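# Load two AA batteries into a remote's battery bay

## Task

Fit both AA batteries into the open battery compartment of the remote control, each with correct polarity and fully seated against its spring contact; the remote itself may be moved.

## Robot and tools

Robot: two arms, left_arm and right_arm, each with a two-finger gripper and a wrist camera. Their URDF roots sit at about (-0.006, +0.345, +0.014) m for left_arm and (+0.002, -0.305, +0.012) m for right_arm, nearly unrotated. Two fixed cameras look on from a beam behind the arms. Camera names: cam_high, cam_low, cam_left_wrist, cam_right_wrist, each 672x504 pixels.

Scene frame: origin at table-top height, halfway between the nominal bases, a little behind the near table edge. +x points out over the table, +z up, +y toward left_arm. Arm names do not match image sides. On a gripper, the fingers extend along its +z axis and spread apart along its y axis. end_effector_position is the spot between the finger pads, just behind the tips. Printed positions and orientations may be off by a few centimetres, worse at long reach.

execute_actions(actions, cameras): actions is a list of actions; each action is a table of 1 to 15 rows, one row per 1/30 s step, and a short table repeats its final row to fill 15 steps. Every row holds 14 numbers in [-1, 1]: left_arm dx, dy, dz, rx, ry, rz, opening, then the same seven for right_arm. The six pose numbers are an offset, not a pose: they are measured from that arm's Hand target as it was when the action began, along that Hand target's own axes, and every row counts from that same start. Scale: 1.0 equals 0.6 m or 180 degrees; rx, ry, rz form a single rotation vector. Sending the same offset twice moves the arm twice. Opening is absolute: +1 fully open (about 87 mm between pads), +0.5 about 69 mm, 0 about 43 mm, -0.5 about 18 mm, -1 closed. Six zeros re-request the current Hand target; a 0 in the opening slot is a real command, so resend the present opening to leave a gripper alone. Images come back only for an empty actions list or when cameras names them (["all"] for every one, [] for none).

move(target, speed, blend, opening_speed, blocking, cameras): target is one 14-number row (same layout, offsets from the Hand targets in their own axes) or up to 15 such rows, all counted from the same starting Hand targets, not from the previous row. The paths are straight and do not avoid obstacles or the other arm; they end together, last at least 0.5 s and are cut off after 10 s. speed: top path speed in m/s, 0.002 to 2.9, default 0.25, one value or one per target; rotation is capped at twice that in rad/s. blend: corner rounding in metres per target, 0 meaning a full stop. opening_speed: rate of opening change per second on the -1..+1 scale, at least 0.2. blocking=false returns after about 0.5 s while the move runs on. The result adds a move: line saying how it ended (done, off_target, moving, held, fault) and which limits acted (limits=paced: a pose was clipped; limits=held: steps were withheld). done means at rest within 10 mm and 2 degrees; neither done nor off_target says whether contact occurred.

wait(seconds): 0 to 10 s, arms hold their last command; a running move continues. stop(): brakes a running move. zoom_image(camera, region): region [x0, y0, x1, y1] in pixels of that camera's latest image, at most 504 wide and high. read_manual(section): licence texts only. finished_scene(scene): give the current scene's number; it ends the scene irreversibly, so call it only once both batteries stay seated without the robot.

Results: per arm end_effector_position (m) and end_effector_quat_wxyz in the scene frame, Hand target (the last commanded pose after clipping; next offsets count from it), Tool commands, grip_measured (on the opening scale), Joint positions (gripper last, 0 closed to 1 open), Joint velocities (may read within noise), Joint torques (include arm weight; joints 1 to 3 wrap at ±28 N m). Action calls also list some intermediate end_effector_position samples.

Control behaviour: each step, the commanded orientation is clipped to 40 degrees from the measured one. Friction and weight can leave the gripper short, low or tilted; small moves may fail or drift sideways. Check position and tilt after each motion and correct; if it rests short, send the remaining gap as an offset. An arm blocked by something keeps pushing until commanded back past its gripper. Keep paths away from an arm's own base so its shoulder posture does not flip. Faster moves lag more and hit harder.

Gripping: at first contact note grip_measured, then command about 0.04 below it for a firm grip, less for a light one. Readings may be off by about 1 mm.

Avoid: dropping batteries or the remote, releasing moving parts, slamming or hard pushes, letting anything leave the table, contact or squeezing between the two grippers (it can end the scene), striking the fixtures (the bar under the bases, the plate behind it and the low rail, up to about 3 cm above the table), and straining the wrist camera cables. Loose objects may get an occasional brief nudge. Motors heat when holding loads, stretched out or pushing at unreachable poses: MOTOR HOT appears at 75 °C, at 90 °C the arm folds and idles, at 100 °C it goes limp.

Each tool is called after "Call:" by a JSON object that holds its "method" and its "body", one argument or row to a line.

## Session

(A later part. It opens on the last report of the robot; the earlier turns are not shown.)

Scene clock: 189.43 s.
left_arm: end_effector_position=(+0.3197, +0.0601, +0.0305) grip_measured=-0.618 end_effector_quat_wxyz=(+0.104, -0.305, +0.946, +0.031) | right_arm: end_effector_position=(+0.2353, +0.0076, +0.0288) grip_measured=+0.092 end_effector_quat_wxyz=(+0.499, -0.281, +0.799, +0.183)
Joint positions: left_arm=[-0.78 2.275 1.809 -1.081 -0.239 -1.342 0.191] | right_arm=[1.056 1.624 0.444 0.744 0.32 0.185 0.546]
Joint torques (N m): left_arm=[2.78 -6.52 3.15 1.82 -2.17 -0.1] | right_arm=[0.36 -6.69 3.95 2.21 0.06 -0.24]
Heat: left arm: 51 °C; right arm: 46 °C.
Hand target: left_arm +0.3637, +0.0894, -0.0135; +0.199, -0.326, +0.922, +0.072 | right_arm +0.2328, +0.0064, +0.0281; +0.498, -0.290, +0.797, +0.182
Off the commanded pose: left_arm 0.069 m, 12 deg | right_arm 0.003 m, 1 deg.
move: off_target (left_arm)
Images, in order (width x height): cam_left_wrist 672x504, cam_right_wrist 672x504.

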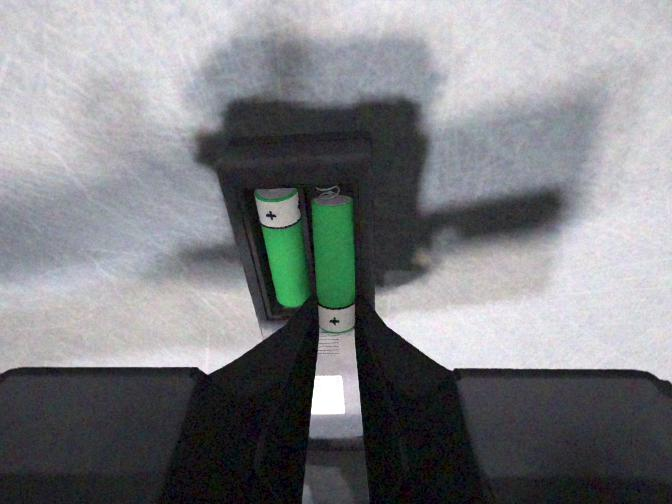

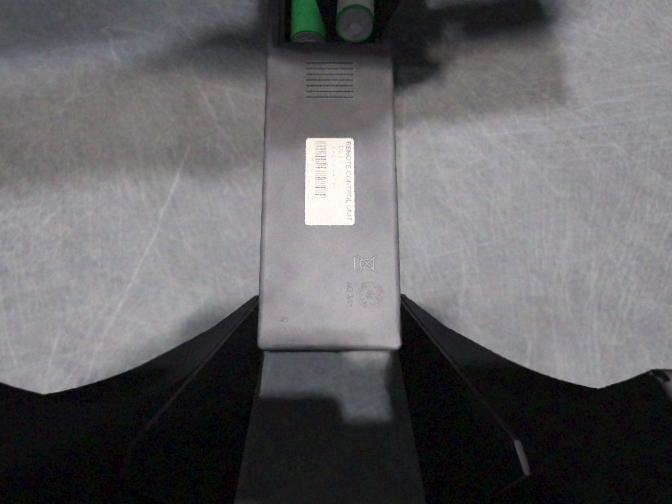

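Call:
{"method": "move", "body": {
  "target": [0.05,0,-0.045,0,0.03,0,-0.72,0,0,0,0,0,0,0],
  "speed": 0.1
}}

Call:
{"method": "move", "body": {
  "target": [0,0,0,0,0,0,-0.5,0,0,0,0,0,0,0],
  "opening_speed": 0.4,
  "cameras": ["cam_left_wrist","cam_right_wrist"]
}}

Call:
{"method": "zoom_image", "body": {
  "camera": "cam_right_wrist",
  "region": [260, 0, 400, 80]
}}

Call:
{"method": "zoom_image", "body": {
  "camera": "cam_left_wrist",
  "region": [200, 140, 440, 360]
}}

Scene clock: 190.90 s.
left_arm: end_effector_position=(+0.3187, +0.0567, +0.0314) grip_measured=-0.619 end_effector_quat_wxyz=(+0.121, -0.314, +0.941, +0.037) | right_arm: end_effector_position=(+0.2358, +0.0072, +0.0288) grip_measured=+0.092 end_effector_quat_wxyz=(+0.499, -0.280, +0.799, +0.182)
Joint positions: left_arm=[-0.802 2.273 1.809 -1.083 -0.275 -1.382 0.19] | right_arm=[1.054 1.624 0.444 0.744 0.32 0.187 0.546]
Joint torques (N m): left_arm=[0.73 -7.97 3.71 1.37 -1.13 -0.25] | right_arm=[0.51 -6.68 3.95 2.21 0.06 -0.26]
Heat: left arm: 51 °C; right arm: 46 °C.
Hand target: left_arm +0.3338, +0.0652, -0.0013; +0.155, -0.329, +0.930, +0.057 | right_arm +0.2327, +0.0065, +0.0281; +0.498, -0.290, +0.797, +0.182
Off the commanded pose: left_arm 0.037 m, 5 deg | right_arm 0.003 m, 1 deg.
move: off_target (left_arm)

Scene clock: 191.67 s.
left_arm: end_effector_position=(+0.3181, +0.0577, +0.0314) grip_measured=-0.501 end_effector_quat_wxyz=(+0.121, -0.314, +0.941, +0.039) | right_arm: end_effector_position=(+0.2362, +0.0068, +0.0289) grip_measured=+0.092 end_effector_quat_wxyz=(+0.500, -0.278, +0.800, +0.181)
Joint positions: left_arm=[-0.802 2.273 1.809 -1.088 -0.277 -1.383 0.25] | right_arm=[1.054 1.624 0.444 0.744 0.324 0.189 0.546]
Joint torques (N m): left_arm=[0.65 -7.91 3.74 1.39 -1.07 -0.25] | right_arm=[0.51 -6.69 3.93 2.21 0.02 -0.28]
Heat: left arm: 51 °C; right arm: 46 °C.
Hand target: left_arm +0.3338, +0.0653, -0.0013; +0.155, -0.329, +0.930, +0.057 | right_arm +0.2327, +0.0065, +0.0281; +0.498, -0.290, +0.797, +0.182
Off the commanded pose: left_arm 0.037 m, 5 deg | right_arm 0.004 m, 1 deg.
move: off_target (left_arm)
Images, in order (width x height): cam_left_wrist 672x504, cam_right_wrist 672x504.

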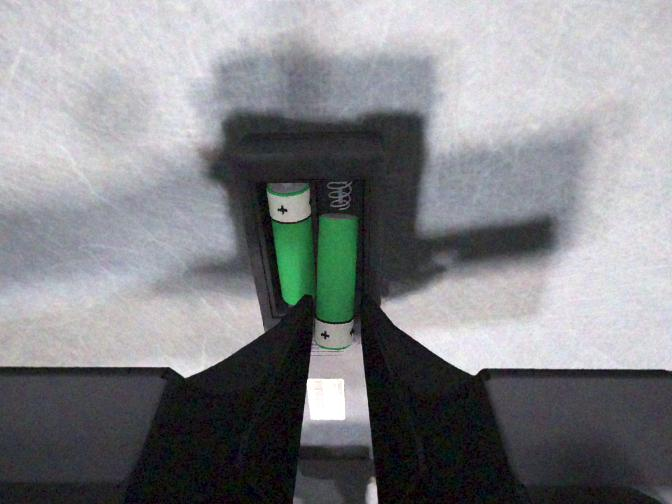

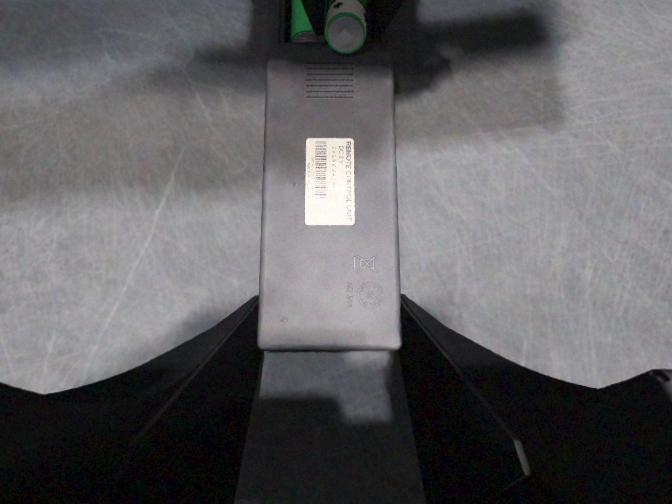

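Scaled by 3.600 from the camera's 672x504 image, which has a finer 960x720 frame.

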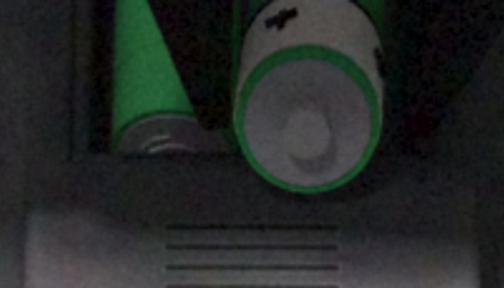

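Scaled by 2.100 from the camera's 672x504 image, which has a finer 960x720 frame.

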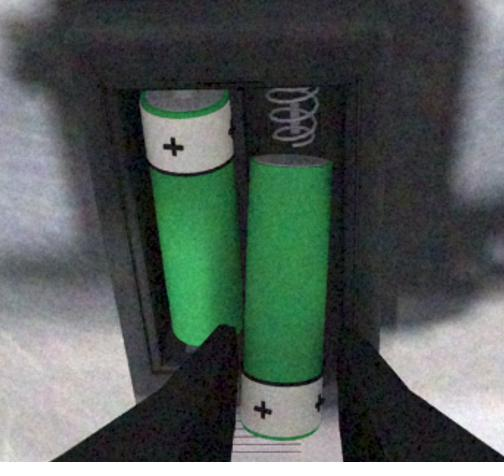

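Call:
{"method": "move", "body": {
  "target": [0.0055,0.0067,-0.071,0,0.105,0,-0.4,0,0,0,0,0,0,0],
  "speed": 0.12,
  "cameras": ["cam_left_wrist","cam_right_wrist","cam_low"]
}}

Call:
{"method": "zoom_image", "body": {
  "camera": "cam_left_wrist",
  "region": [200, 140, 440, 360]
}}

Call:
{"method": "zoom_image", "body": {
  "camera": "cam_low",
  "region": [300, 230, 440, 330]
}}

Scene clock: 194.80 s.
left_arm: end_effector_position=(+0.3168, +0.0613, +0.0378) grip_measured=-0.400 end_effector_quat_wxyz=(+0.005, -0.338, +0.941, +0.003) | right_arm: end_effector_position=(+0.2368, +0.0061, +0.0289) grip_measured=+0.092 end_effector_quat_wxyz=(+0.501, -0.280, +0.799, +0.179)
Joint positions: left_arm=[-0.702 2.31 1.884 -1.173 -0.043 -1.336 0.3] | right_arm=[1.054 1.624 0.444 0.744 0.326 0.182 0.546]
Joint torques (N m): left_arm=[0.05 -11.26 11.22 0.2 -0.09 0.19] | right_arm=[0.57 -6.69 3.93 2.21 0 -0.2]
Heat: left arm: 51 °C; right arm: 46 °C.
Hand target: left_arm +0.3181, +0.0576, +0.0379; +0.000, -0.334, +0.943, +0.002 | right_arm +0.2327, +0.0065, +0.0281; +0.498, -0.290, +0.797, +0.182
Off the commanded pose: left_arm 0.004 m, 1 deg | right_arm 0.004 m, 1 deg.
move: done
Images, in order (width x height): cam_low 672x504, cam_left_wrist 672x504, cam_right_wrist 672x504.

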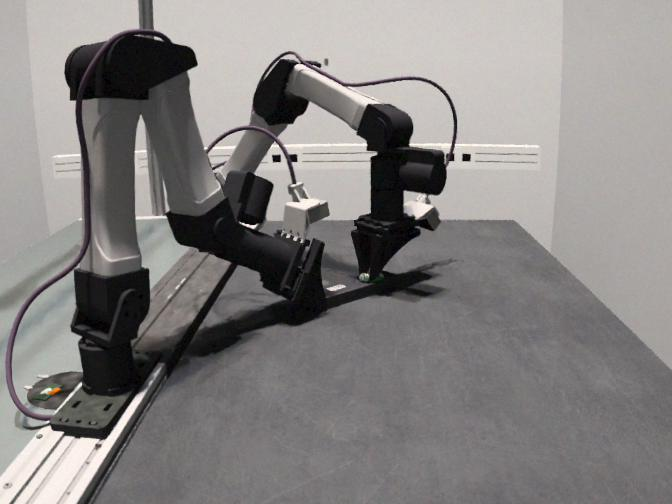

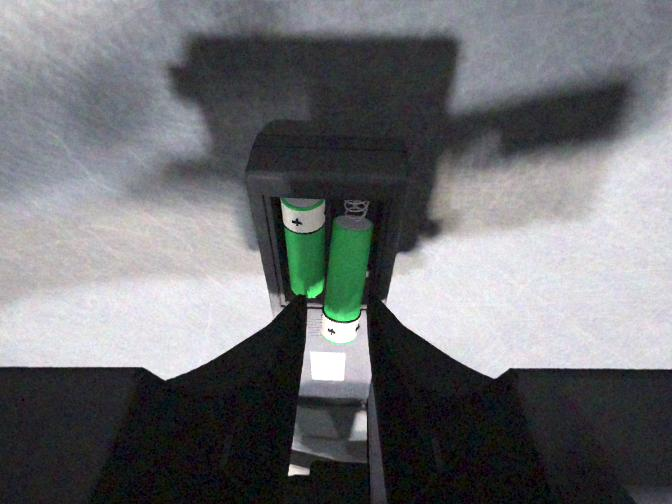

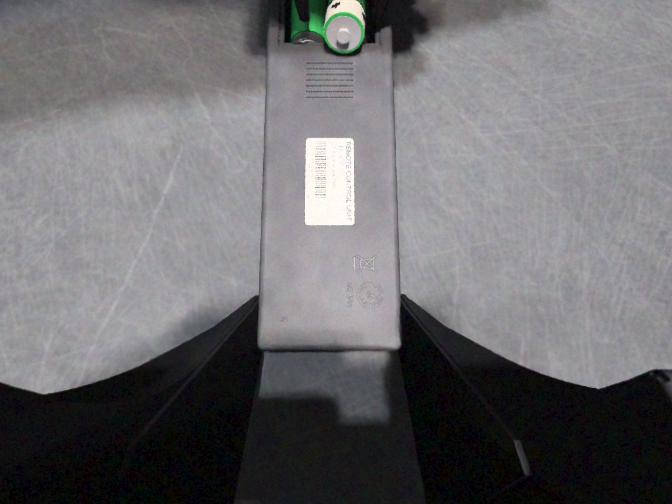

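Scaled by 2.100 from the camera's 672x504 image, which has a finer 960x720 frame.

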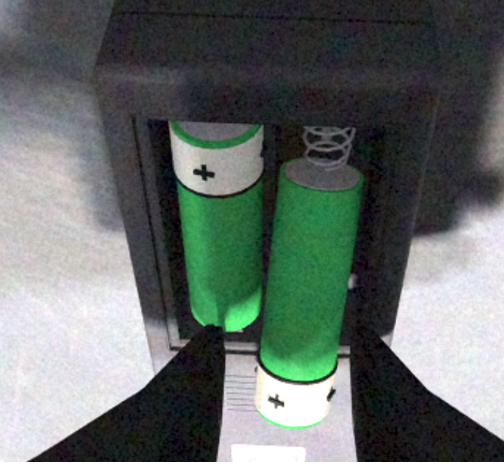

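Scaled by 3.600 from the camera's 672x504 image, which has a finer 960x720 frame.

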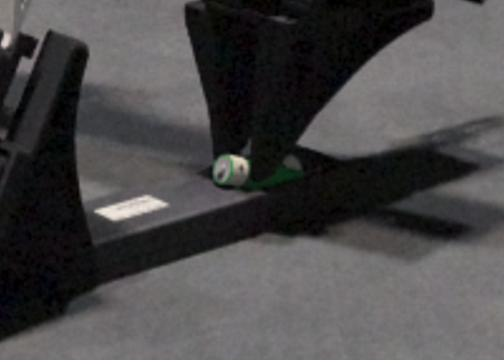

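Call:
{"method": "move", "body": {
  "target": [0,0,0,0,0,0,-0.7,0,0,0,0,0,0,0],
  "opening_speed": 0.5
}}

Call:
{"method": "move", "body": {
  "target": [-0.01,-0.004,-0.003,0,0,0,-0.7,0,0,0,0,0,0,0],
  "speed": 0.08,
  "cameras": ["cam_left_wrist","cam_right_wrist","cam_low"]
}}

Call:
{"method": "zoom_image", "body": {
  "camera": "cam_left_wrist",
  "region": [200, 140, 440, 360]
}}

Call:
{"method": "zoom_image", "body": {
  "camera": "cam_right_wrist",
  "region": [260, 0, 400, 80]
}}

Scene clock: 196.17 s.
left_arm: end_effector_position=(+0.3169, +0.0608, +0.0383) grip_measured=-0.624 end_effector_quat_wxyz=(+0.005, -0.338, +0.941, +0.002) | right_arm: end_effector_position=(+0.2364, +0.0066, +0.0288) grip_measured=+0.092 end_effector_quat_wxyz=(+0.500, -0.282, +0.799, +0.180)
Joint positions: left_arm=[-0.702 2.31 1.886 -1.173 -0.041 -1.336 0.188] | right_arm=[1.054 1.624 0.444 0.744 0.322 0.181 0.546]
Joint torques (N m): left_arm=[0.02 -11.25 11.12 0.12 -0.12 0.17] | right_arm=[0.57 -6.68 3.95 2.21 0.04 -0.2]
Heat: left arm: 51 °C; right arm: 46 °C.
Hand target: left_arm +0.3181, +0.0576, +0.0379; +0.000, -0.334, +0.943, +0.002 | right_arm +0.2328, +0.0065, +0.0281; +0.498, -0.290, +0.797, +0.182
Off the commanded pose: left_arm 0.003 m, 1 deg | right_arm 0.004 m, 1 deg.
move: done

Scene clock: 196.93 s.
left_arm: end_effector_position=(+0.3201, +0.0610, +0.0391) grip_measured=-0.625 end_effector_quat_wxyz=(+0.001, -0.336, +0.942, +0.003) | right_arm: end_effector_position=(+0.2364, +0.0066, +0.0288) grip_measured=+0.092 end_effector_quat_wxyz=(+0.500, -0.282, +0.799, +0.180)
Joint positions: left_arm=[-0.695 2.328 1.919 -1.194 -0.035 -1.325 0.187] | right_arm=[1.054 1.624 0.444 0.744 0.322 0.181 0.546]
Joint torques (N m): left_arm=[0.39 -11.59 11.36 0.12 -0.18 0.18] | right_arm=[0.57 -6.68 3.96 2.22 0.04 -0.19]
Heat: left arm: 51 °C; right arm: 46 °C.
Hand target: left_arm +0.3243, +0.0594, +0.0397; +0.000, -0.334, +0.943, +0.002 | right_arm +0.2328, +0.0065, +0.0281; +0.498, -0.290, +0.797, +0.182
Off the commanded pose: left_arm 0.005 m, 0 deg | right_arm 0.004 m, 1 deg.
move: done
Images, in order (width x height): cam_low 672x504, cam_left_wrist 672x504, cam_right_wrist 672x504.

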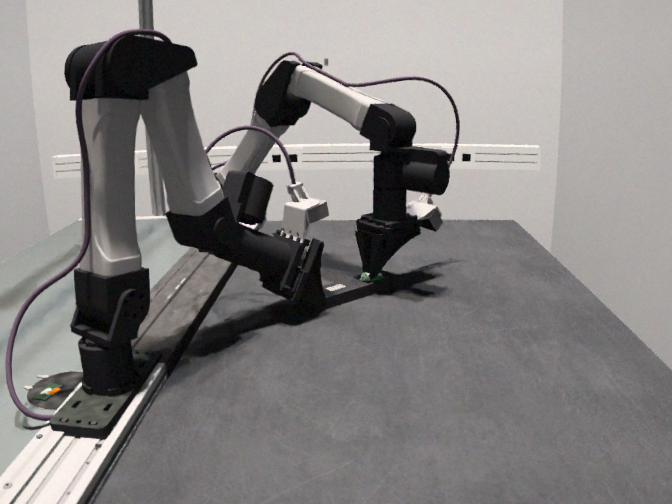

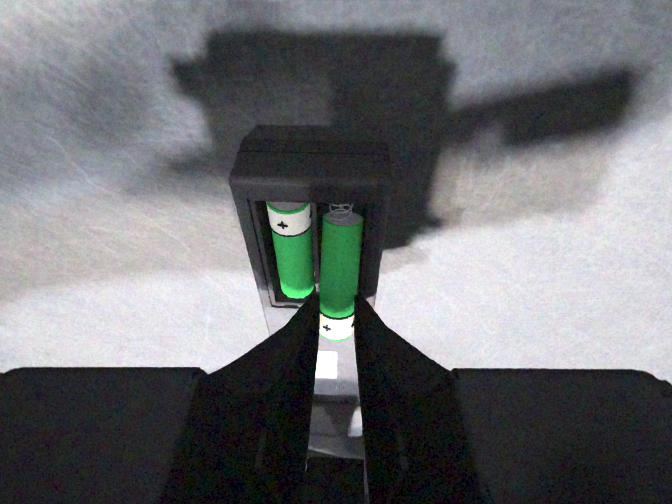

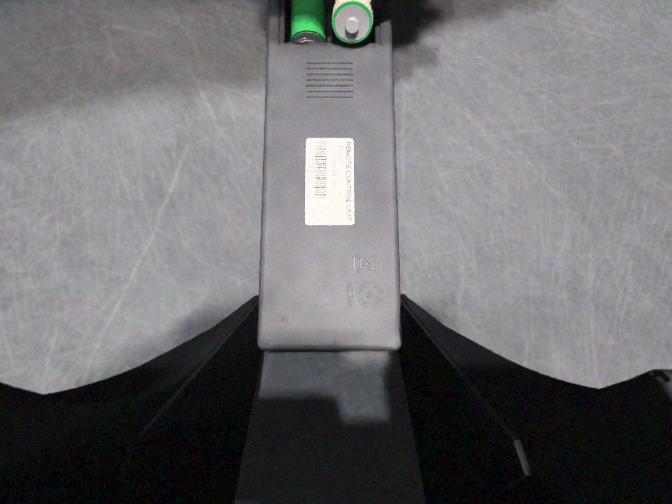

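Scaled by 2.100 from the camera's 672x504 image, which has a finer 960x720 frame.

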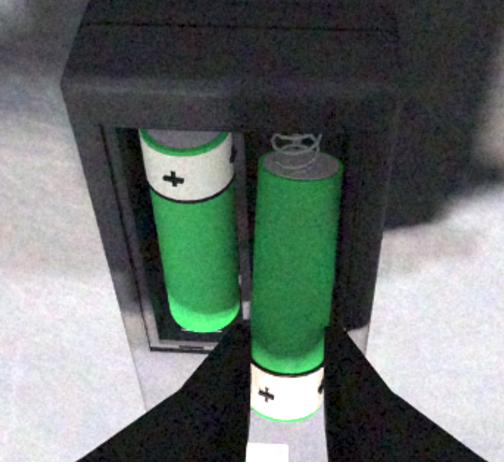

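Scaled by 3.600 from the camera's 672x504 image, which has a finer 960x720 frame.

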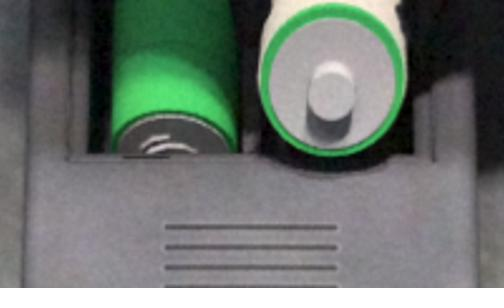

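Call:
{"method": "move", "body": {
  "target": [
    [-0.03,-0.005,0.004,0,0.01,0,-0.72,0,0,0,0,0,0,0],
    [-0.06,-0.006,0.012,0,0.0,0,-0.72,0,0,0,0,0,0,0]
  ],
  "speed": 0.08,
  "cameras": ["cam_left_wrist","cam_right_wrist"]
}}

Call:
{"method": "zoom_image", "body": {
  "camera": "cam_left_wrist",
  "region": [200, 140, 440, 360]
}}

Call:
{"method": "zoom_image", "body": {
  "camera": "cam_right_wrist",
  "region": [260, 0, 400, 80]
}}

Scene clock: 198.77 s.
left_arm: end_effector_position=(+0.3278, +0.0668, +0.0404) grip_measured=-0.628 end_effector_quat_wxyz=(-0.041, -0.326, +0.945, -0.007) | right_arm: end_effector_position=(+0.2361, +0.0069, +0.0288) grip_measured=+0.092 end_effector_quat_wxyz=(+0.500, -0.282, +0.799, +0.181)
Joint positions: left_arm=[-0.645 2.384 2.008 -1.259 0.041 -1.253 0.186] | right_arm=[1.054 1.624 0.444 0.744 0.32 0.181 0.546]
Joint torques (N m): left_arm=[2.32 -11.32 11.29 0.53 -0.88 0.15] | right_arm=[0.57 -6.69 3.95 2.21 0.06 -0.19]
Heat: left arm: 52 °C; right arm: 46 °C.
Hand target: left_arm +0.3545, +0.0794, +0.0324; +0.000, -0.334, +0.943, +0.002 | right_arm +0.2328, +0.0065, +0.0281; +0.498, -0.290, +0.797, +0.182
Off the commanded pose: left_arm 0.031 m, 5 deg | right_arm 0.003 m, 1 deg.
move: off_target (left_arm)
Images, in order (width x height): cam_left_wrist 672x504, cam_right_wrist 672x504.

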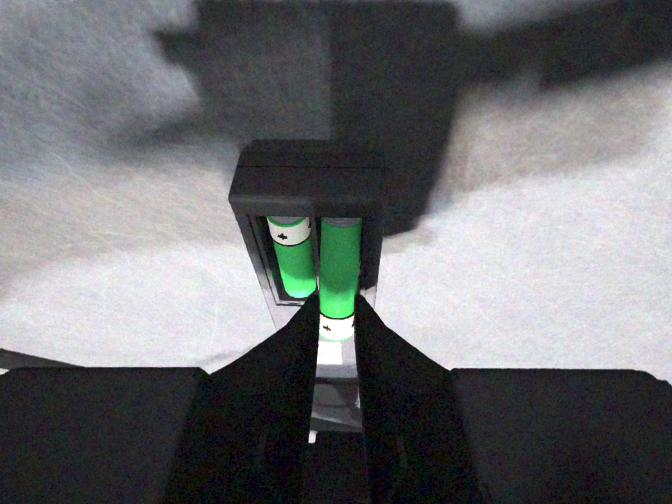

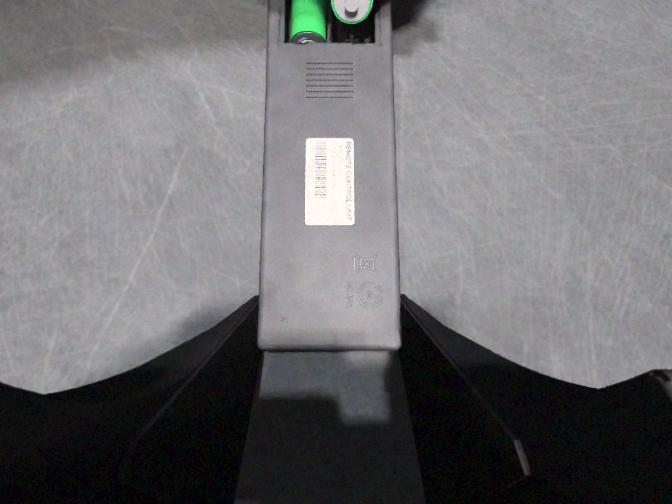

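Scaled by 2.100 from the camera's 672x504 image, which has a finer 960x720 frame.

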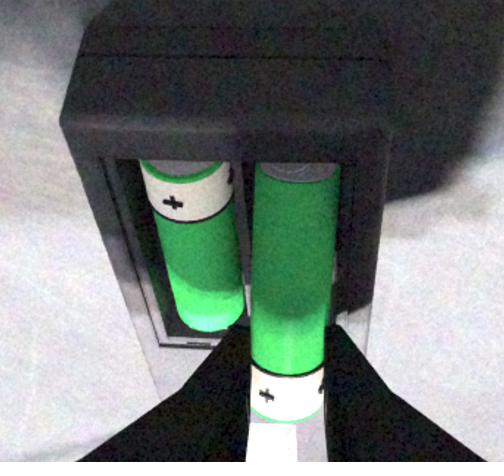

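Scaled by 3.600 from the camera's 672x504 image, which has a finer 960x720 frame.

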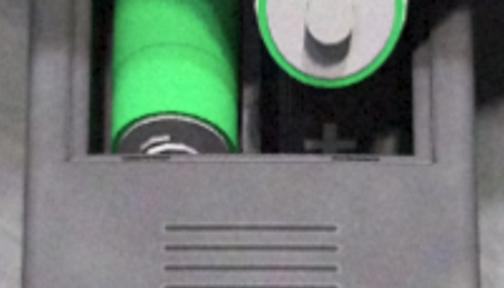

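Call:
{"method": "move", "body": {
  "target": [-0.005,-0.003,0.035,0,-0.02,0,-0.72,0,0,0,0,0,0,0],
  "speed": 0.08,
  "cameras": ["cam_left_wrist","cam_right_wrist"]
}}

Call:
{"method": "zoom_image", "body": {
  "camera": "cam_right_wrist",
  "region": [260, 0, 400, 80]
}}

Scene clock: 199.90 s.
left_arm: end_effector_position=(+0.3289, +0.0653, +0.0356) grip_measured=-0.632 end_effector_quat_wxyz=(-0.034, -0.322, +0.946, -0.005) | right_arm: end_effector_position=(+0.2362, +0.0070, +0.0289) grip_measured=+0.092 end_effector_quat_wxyz=(+0.500, -0.282, +0.798, +0.181)
Joint positions: left_arm=[-0.651 2.39 2.001 -1.241 0.027 -1.252 0.184] | right_arm=[1.054 1.624 0.444 0.745 0.32 0.181 0.546]
Joint torques (N m): left_arm=[1.58 -11.14 6.28 1.19 -1.3 0] | right_arm=[0.57 -6.69 3.93 2.21 0.06 -0.2]
Heat: left arm: 52 °C; right arm: 46 °C.
Hand target: left_arm +0.3579, +0.0799, +0.0115; +0.030, -0.333, +0.942, +0.013 | right_arm +0.2327, +0.0064, +0.0281; +0.498, -0.290, +0.797, +0.182
Off the commanded pose: left_arm 0.041 m, 8 deg | right_arm 0.004 m, 1 deg.
move: off_target (left_arm)
Images, in order (width x height): cam_left_wrist 672x504, cam_right_wrist 672x504.

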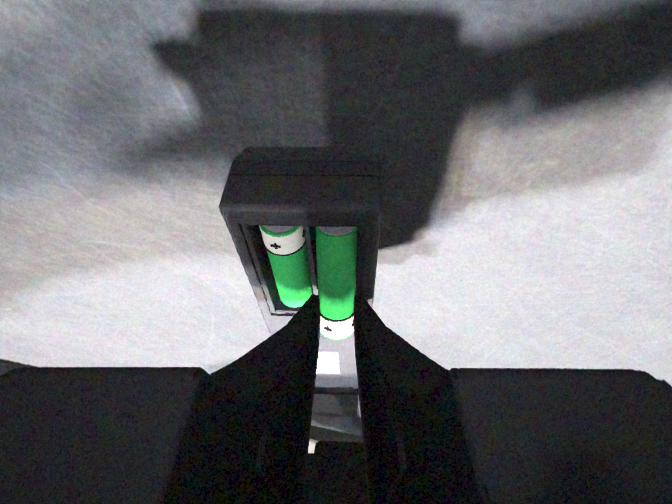

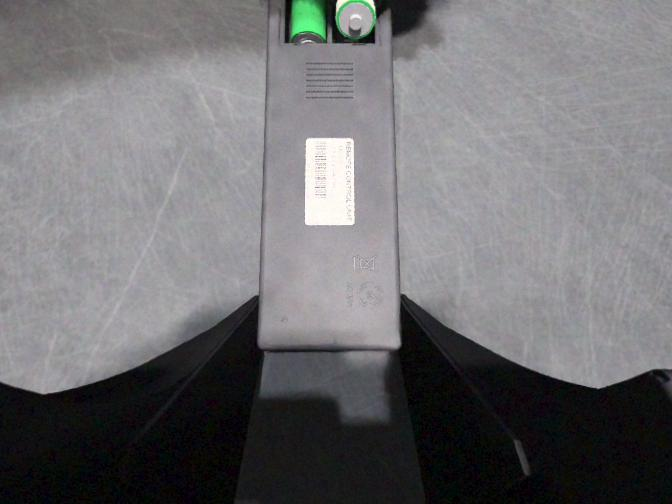

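Scaled by 3.600 from the camera's 672x504 image, which has a finer 960x720 frame.

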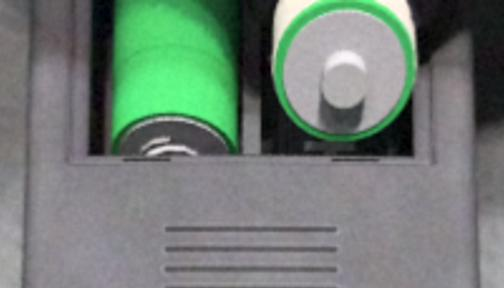

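Call:
{"method": "move", "body": {
  "target": [-0.002,0.002,0.04,0,-0.03,0,-0.72,0,0,0,0,0,0,0],
  "speed": 0.08,
  "cameras": ["cam_left_wrist","cam_right_wrist"]
}}

Call:
{"method": "zoom_image", "body": {
  "camera": "cam_right_wrist",
  "region": [260, 0, 400, 80]
}}

Call:
{"method": "zoom_image", "body": {
  "camera": "cam_left_wrist",
  "region": [200, 140, 440, 360]
}}

Scene clock: 201.27 s.
left_arm: end_effector_position=(+0.3276, +0.0653, +0.0297) grip_measured=-0.633 end_effector_quat_wxyz=(-0.003, -0.318, +0.948, -0.001) | right_arm: end_effector_position=(+0.2359, +0.0072, +0.0289) grip_measured=+0.092 end_effector_quat_wxyz=(+0.500, -0.281, +0.799, +0.182)
Joint positions: left_arm=[-0.673 2.354 1.926 -1.171 -0.025 -1.265 0.184] | right_arm=[1.054 1.624 0.444 0.745 0.319 0.185 0.546]
Joint torques (N m): left_arm=[1.18 -8.54 3.64 1.67 -1.65 -0.11] | right_arm=[0.57 -6.69 3.95 2.2 0.07 -0.24]
Heat: left arm: 52 °C; right arm: 46 °C.
Hand target: left_arm +0.3592, +0.0827, -0.0124; +0.074, -0.332, +0.940, +0.028 | right_arm +0.2327, +0.0064, +0.0281; +0.498, -0.290, +0.797, +0.182
Off the commanded pose: left_arm 0.055 m, 10 deg | right_arm 0.003 m, 1 deg.
move: off_target (left_arm)
Images, in order (width x height): cam_left_wrist 672x504, cam_right_wrist 672x504.

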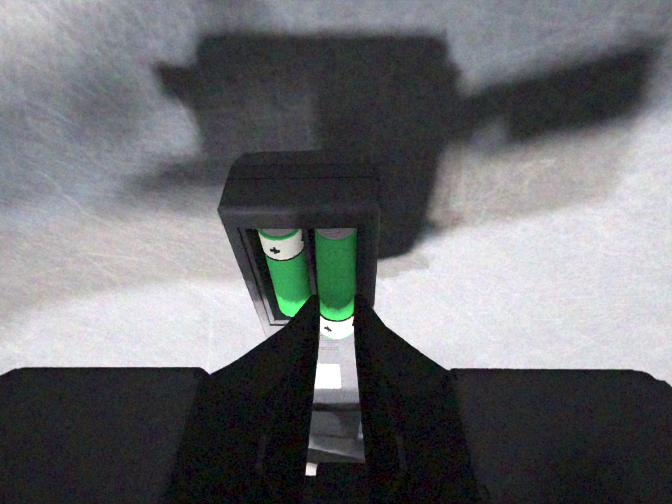

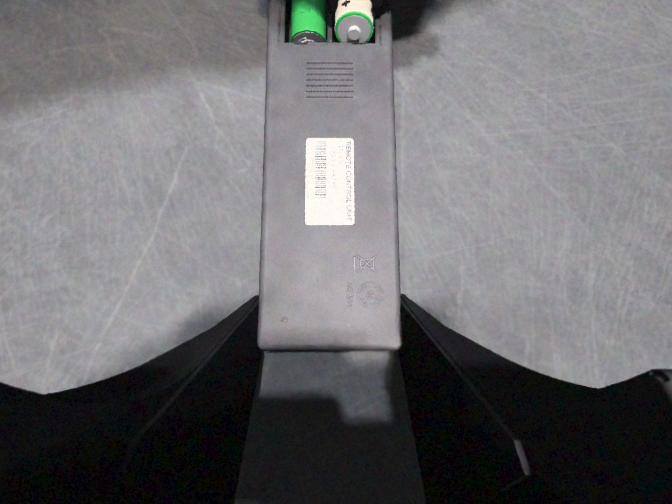

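Scaled by 3.600 from the camera's 672x504 image, which has a finer 960x720 frame.

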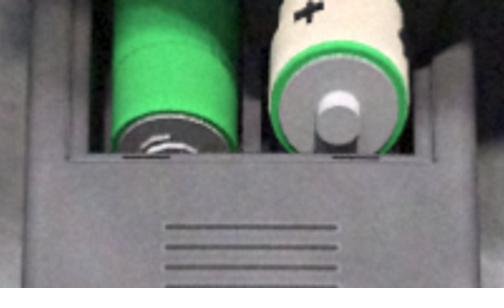

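Scaled by 2.100 from the camera's 672x504 image, which has a finer 960x720 frame.

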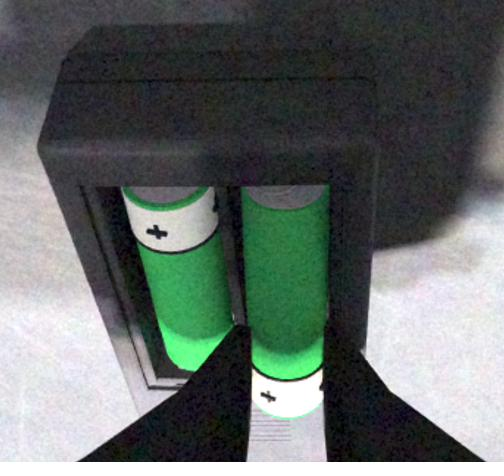

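Call:
{"method": "move", "body": {
  "target": [0.0445,0.011,-0.059,0,0.025,0,-0.72,0,0,0,0,0,0,0],
  "speed": 0.1
}}

Call:
{"method": "move", "body": {
  "target": [0,0,0,0,0,0,-0.5,0,0,0,0,0,0,0],
  "opening_speed": 0.4,
  "cameras": ["cam_left_wrist","cam_right_wrist"]
}}

Call:
{"method": "zoom_image", "body": {
  "camera": "cam_right_wrist",
  "region": [260, 0, 400, 80]
}}

Call:
{"method": "zoom_image", "body": {
  "camera": "cam_left_wrist",
  "region": [200, 140, 440, 360]
}}

Scene clock: 202.47 s.
left_arm: end_effector_position=(+0.3247, +0.0629, +0.0317) grip_measured=-0.633 end_effector_quat_wxyz=(+0.011, -0.326, +0.945, +0.002) | right_arm: end_effector_position=(+0.2359, +0.0072, +0.0289) grip_measured=+0.092 end_effector_quat_wxyz=(+0.499, -0.281, +0.799, +0.182)
Joint positions: left_arm=[-0.692 2.333 1.901 -1.158 -0.052 -1.3 0.184] | right_arm=[1.054 1.624 0.444 0.745 0.319 0.185 0.546]
Joint torques (N m): left_arm=[-0.32 -12.67 4.82 0.82 -0.76 -0.11] | right_arm=[0.57 -6.68 3.96 2.21 0.07 -0.24]
Heat: left arm: 52 °C; right arm: 46 °C.
Hand target: left_arm +0.3304, +0.0676, +0.0183; +0.037, -0.333, +0.942, +0.015 | right_arm +0.2328, +0.0065, +0.0281; +0.498, -0.290, +0.797, +0.182
Off the commanded pose: left_arm 0.015 m, 3 deg | right_arm 0.003 m, 1 deg.
move: off_target (left_arm)

Scene clock: 203.23 s.
left_arm: end_effector_position=(+0.3238, +0.0642, +0.0318) grip_measured=-0.500 end_effector_quat_wxyz=(+0.011, -0.327, +0.945, +0.005) | right_arm: end_effector_position=(+0.2359, +0.0072, +0.0288) grip_measured=+0.092 end_effector_quat_wxyz=(+0.499, -0.280, +0.799, +0.182)
Joint positions: left_arm=[-0.692 2.331 1.898 -1.161 -0.055 -1.302 0.25] | right_arm=[1.054 1.624 0.444 0.745 0.319 0.186 0.546]
Joint torques (N m): left_arm=[-0.29 -12.44 5.14 0.85 -0.74 -0.13] | right_arm=[0.57 -6.69 3.93 2.21 0.07 -0.25]
Heat: left arm: 52 °C; right arm: 46 °C.
Hand target: left_arm +0.3303, +0.0676, +0.0184; +0.037, -0.333, +0.942, +0.015 | right_arm +0.2327, +0.0064, +0.0281; +0.498, -0.290, +0.797, +0.182
Off the commanded pose: left_arm 0.015 m, 3 deg | right_arm 0.003 m, 1 deg.
move: off_target (left_arm)
Images, in order (width x height): cam_left_wrist 672x504, cam_right_wrist 672x504.

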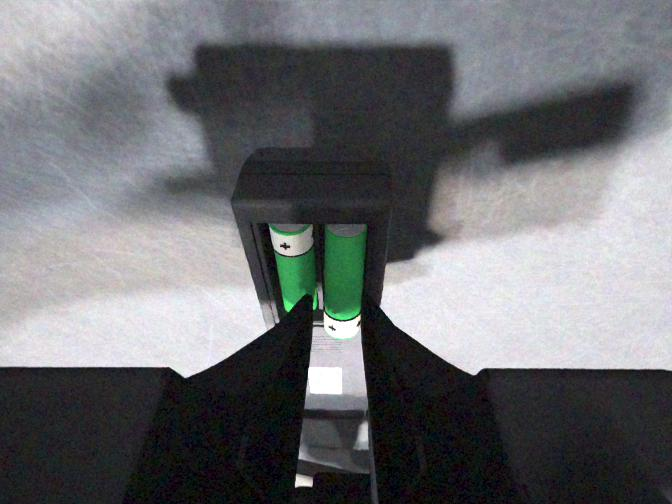

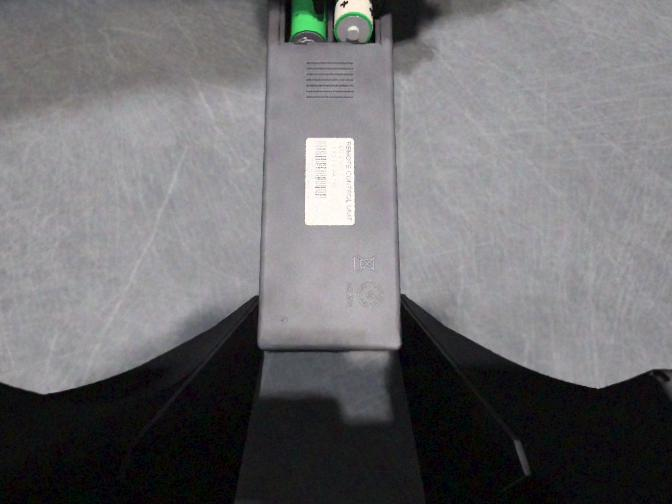

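Scaled by 3.600 from the camera's 672x504 image, which has a finer 960x720 frame.

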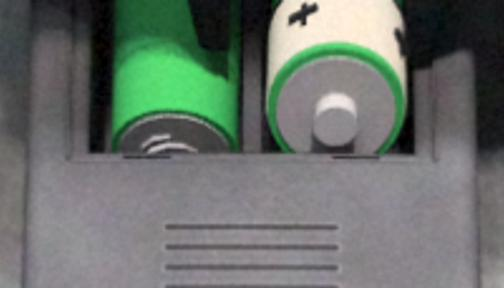

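Scaled by 2.100 from the camera's 672x504 image, which has a finer 960x720 frame.

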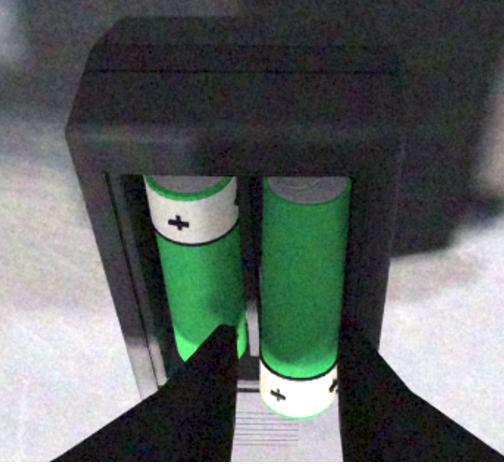

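Call:
{"method": "move", "body": {
  "target": [
    [0,0,-0.06,0,0.01,0,-0.5,0,0,0,0,0,0,0],
    [0.013,0,-0.0745,0,0.025,0,-0.9,0,0,0,0,0,0,0]
  ],
  "speed": 0.1,
  "opening_speed": 0.6,
  "cameras": ["cam_left_wrist","cam_right_wrist"]
}}

Call:
{"method": "zoom_image", "body": {
  "camera": "cam_left_wrist",
  "region": [220, 200, 460, 420]
}}

Call:
{"method": "zoom_image", "body": {
  "camera": "cam_right_wrist",
  "region": [260, 0, 400, 80]
}}

Scene clock: 206.37 s.
left_arm: end_effector_position=(+0.3189, +0.0659, +0.0518) grip_measured=-0.900 end_effector_quat_wxyz=(-0.002, -0.330, +0.944, +0.014) | right_arm: end_effector_position=(+0.2360, +0.0071, +0.0288) grip_measured=+0.092 end_effector_quat_wxyz=(+0.500, -0.282, +0.799, +0.182)
Joint positions: left_arm=[-0.692 2.329 1.973 -1.267 -0.043 -1.309 0.05] | right_arm=[1.054 1.624 0.444 0.745 0.319 0.183 0.546]
Joint torques (N m): left_arm=[-0.1 -14.04 11.18 0.06 -0.11 -0.05] | right_arm=[0.58 -6.69 3.93 2.21 0.07 -0.22]
Heat: left arm: 52 °C; right arm: 46 °C.
Hand target: left_arm +0.3217, +0.0603, +0.0624; +0.000, -0.334, +0.943, +0.002 | right_arm +0.2328, +0.0064, +0.0281; +0.498, -0.290, +0.797, +0.182
Off the commanded pose: left_arm 0.012 m, 1 deg | right_arm 0.003 m, 1 deg.
move: off_target (left_arm); target 2's new opening was sent with left_arm's hand 0.012 m and 1 deg from that target
Images, in order (width x height): cam_left_wrist 672x504, cam_right_wrist 672x504.

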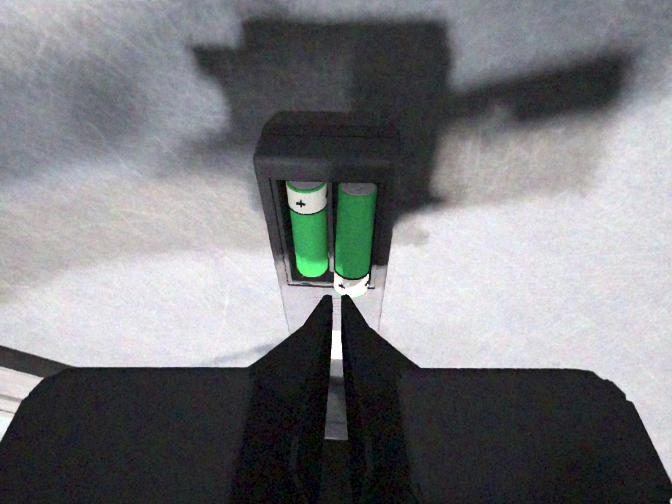

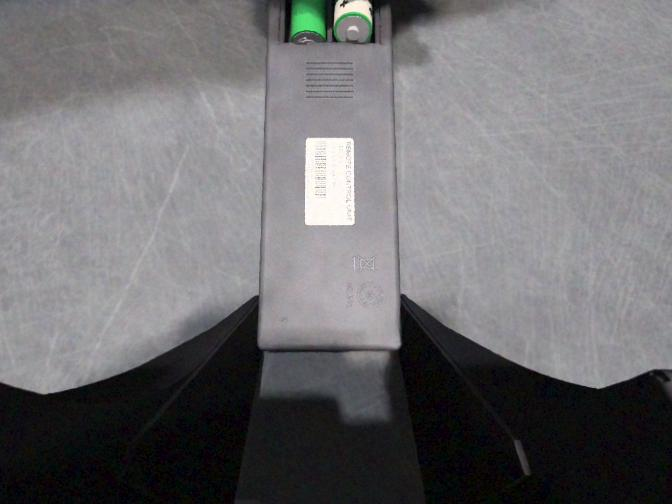

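Scaled by 2.100 from the camera's 672x504 image, which has a finer 960x720 frame.

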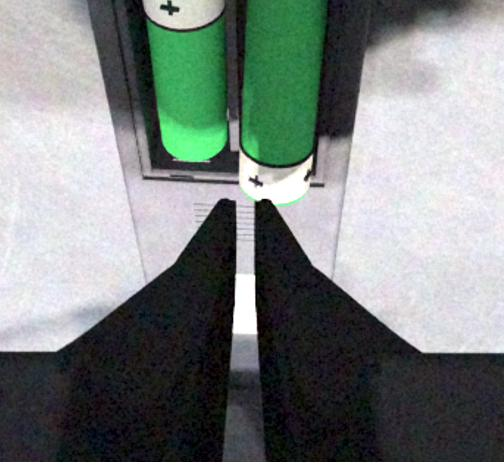

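Scaled by 3.600 from the camera's 672x504 image, which has a finer 960x720 frame.

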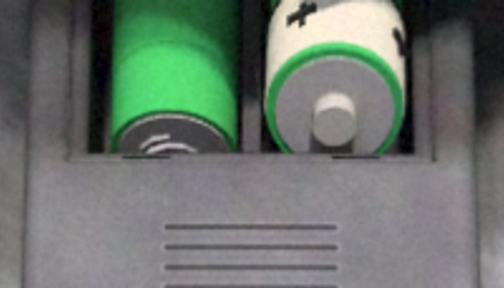

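Call:
{"method": "move", "body": {
  "target": [0.0,-0.006,0.036,0,0,0,-0.9,0,0,0,0,0,0,0],
  "speed": 0.1,
  "cameras": ["cam_left_wrist","cam_right_wrist"]
}}

Call:
{"method": "zoom_image", "body": {
  "camera": "cam_left_wrist",
  "region": [220, 200, 460, 420]
}}

Scene clock: 207.63 s.
left_arm: end_effector_position=(+0.3253, +0.0611, +0.0514) grip_measured=-0.900 end_effector_quat_wxyz=(+0.007, -0.331, +0.944, +0.001) | right_arm: end_effector_position=(+0.2360, +0.0071, +0.0288) grip_measured=+0.092 end_effector_quat_wxyz=(+0.500, -0.282, +0.799, +0.182)
Joint positions: left_arm=[-0.692 2.329 1.973 -1.235 -0.043 -1.31 0.05] | right_arm=[1.054 1.624 0.444 0.745 0.319 0.183 0.546]
Joint torques (N m): left_arm=[-0.17 -11.48 7.08 0.57 -0.11 -0.04] | right_arm=[0.57 -6.67 3.93 2.21 0.07 -0.22]
Heat: left arm: 52 °C; right arm: 46 °C.
Hand target: left_arm +0.3239, +0.0575, +0.0408; +0.000, -0.334, +0.943, +0.002 | right_arm +0.2328, +0.0064, +0.0281; +0.498, -0.290, +0.797, +0.182
Off the commanded pose: left_arm 0.011 m, 1 deg | right_arm 0.003 m, 1 deg.
move: off_target (left_arm)
Images, in order (width x height): cam_left_wrist 672x504, cam_right_wrist 672x504.

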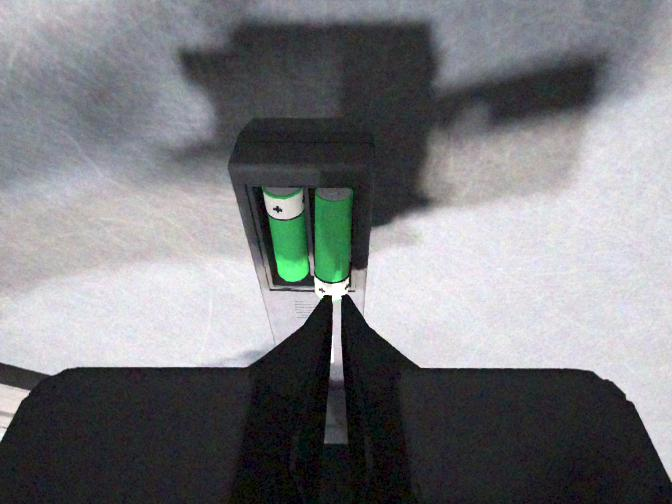

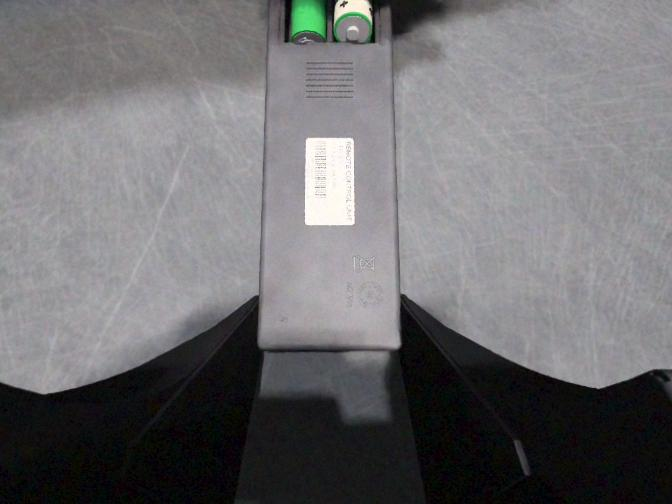

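Scaled by 2.100 from the camera's 672x504 image, which has a finer 960x720 frame.

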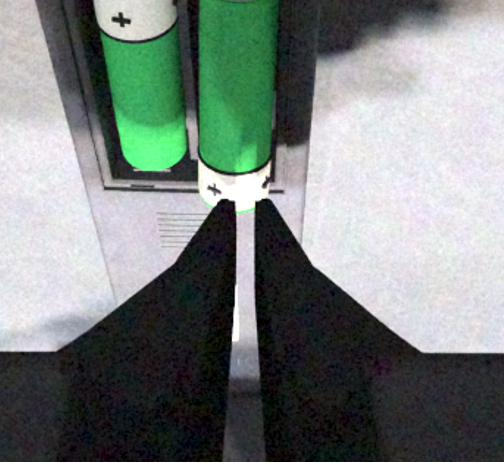

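Call:
{"method": "move", "body": {
  "target": [-0.004,0.005,0.06,0,0,0,-0.9,0,0,0,0,0,0,0],
  "speed": 0.08,
  "cameras": ["cam_left_wrist","cam_right_wrist"]
}}

Call:
{"method": "zoom_image", "body": {
  "camera": "cam_left_wrist",
  "region": [220, 200, 460, 420]
}}

Call:
{"method": "zoom_image", "body": {
  "camera": "cam_right_wrist",
  "region": [260, 0, 400, 80]
}}

Scene clock: 208.83 s.
left_arm: end_effector_position=(+0.3235, +0.0631, +0.0367) grip_measured=-0.900 end_effector_quat_wxyz=(-0.003, -0.337, +0.941, -0.009) | right_arm: end_effector_position=(+0.2357, +0.0072, +0.0287) grip_measured=+0.092 end_effector_quat_wxyz=(+0.499, -0.281, +0.799, +0.182)
Joint positions: left_arm=[-0.678 2.318 1.891 -1.159 -0.016 -1.31 0.05] | right_arm=[1.054 1.624 0.443 0.745 0.318 0.185 0.546]
Joint torques (N m): left_arm=[-0.5 -8.84 3.3 1.16 -0.36 0.08] | right_arm=[0.57 -6.69 3.97 2.21 0.08 -0.24]
Heat: left arm: 52 °C; right arm: 46 °C.
Hand target: left_arm +0.3238, +0.0616, +0.0046; +0.000, -0.334, +0.943, +0.002 | right_arm +0.2327, +0.0064, +0.0281; +0.498, -0.290, +0.797, +0.182
Off the commanded pose: left_arm 0.032 m, 1 deg | right_arm 0.003 m, 1 deg.
move: off_target (left_arm)
Images, in order (width x height): cam_left_wrist 672x504, cam_right_wrist 672x504.

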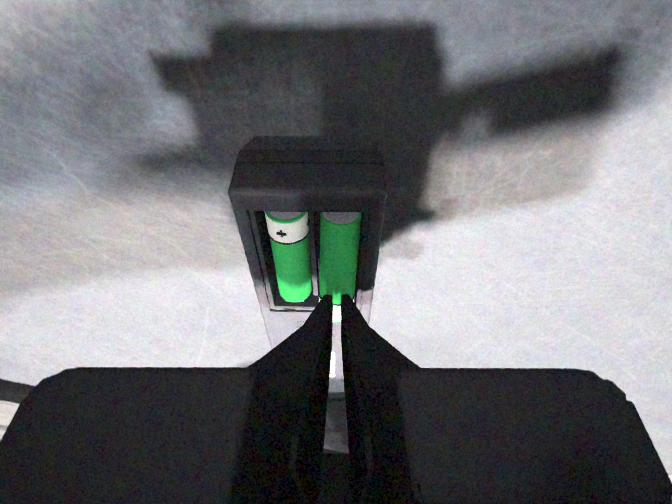

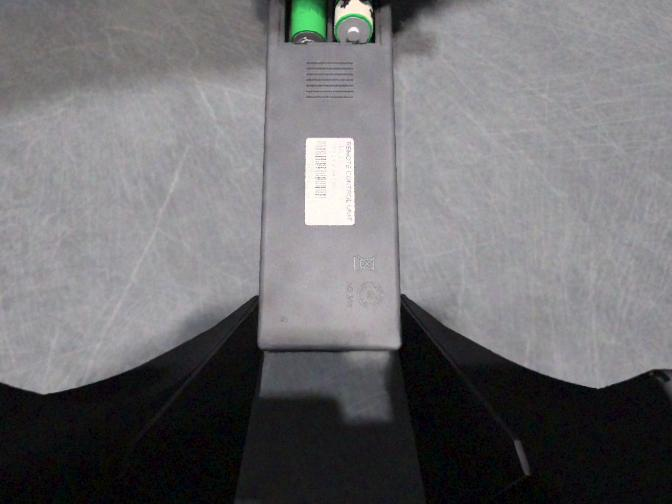

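Scaled by 2.100 from the camera's 672x504 image, which has a finer 960x720 frame.

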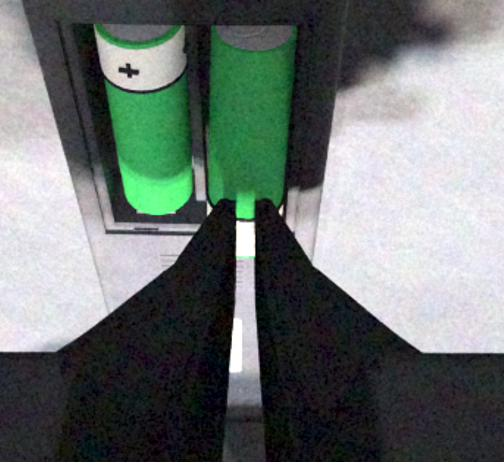

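Scaled by 3.600 from the camera's 672x504 image, which has a finer 960x720 frame.

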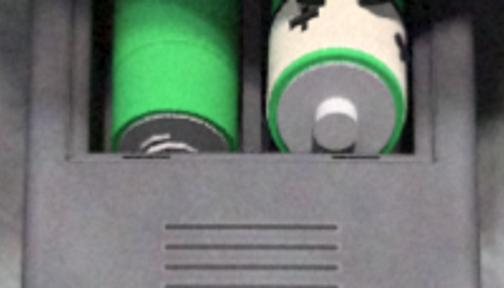

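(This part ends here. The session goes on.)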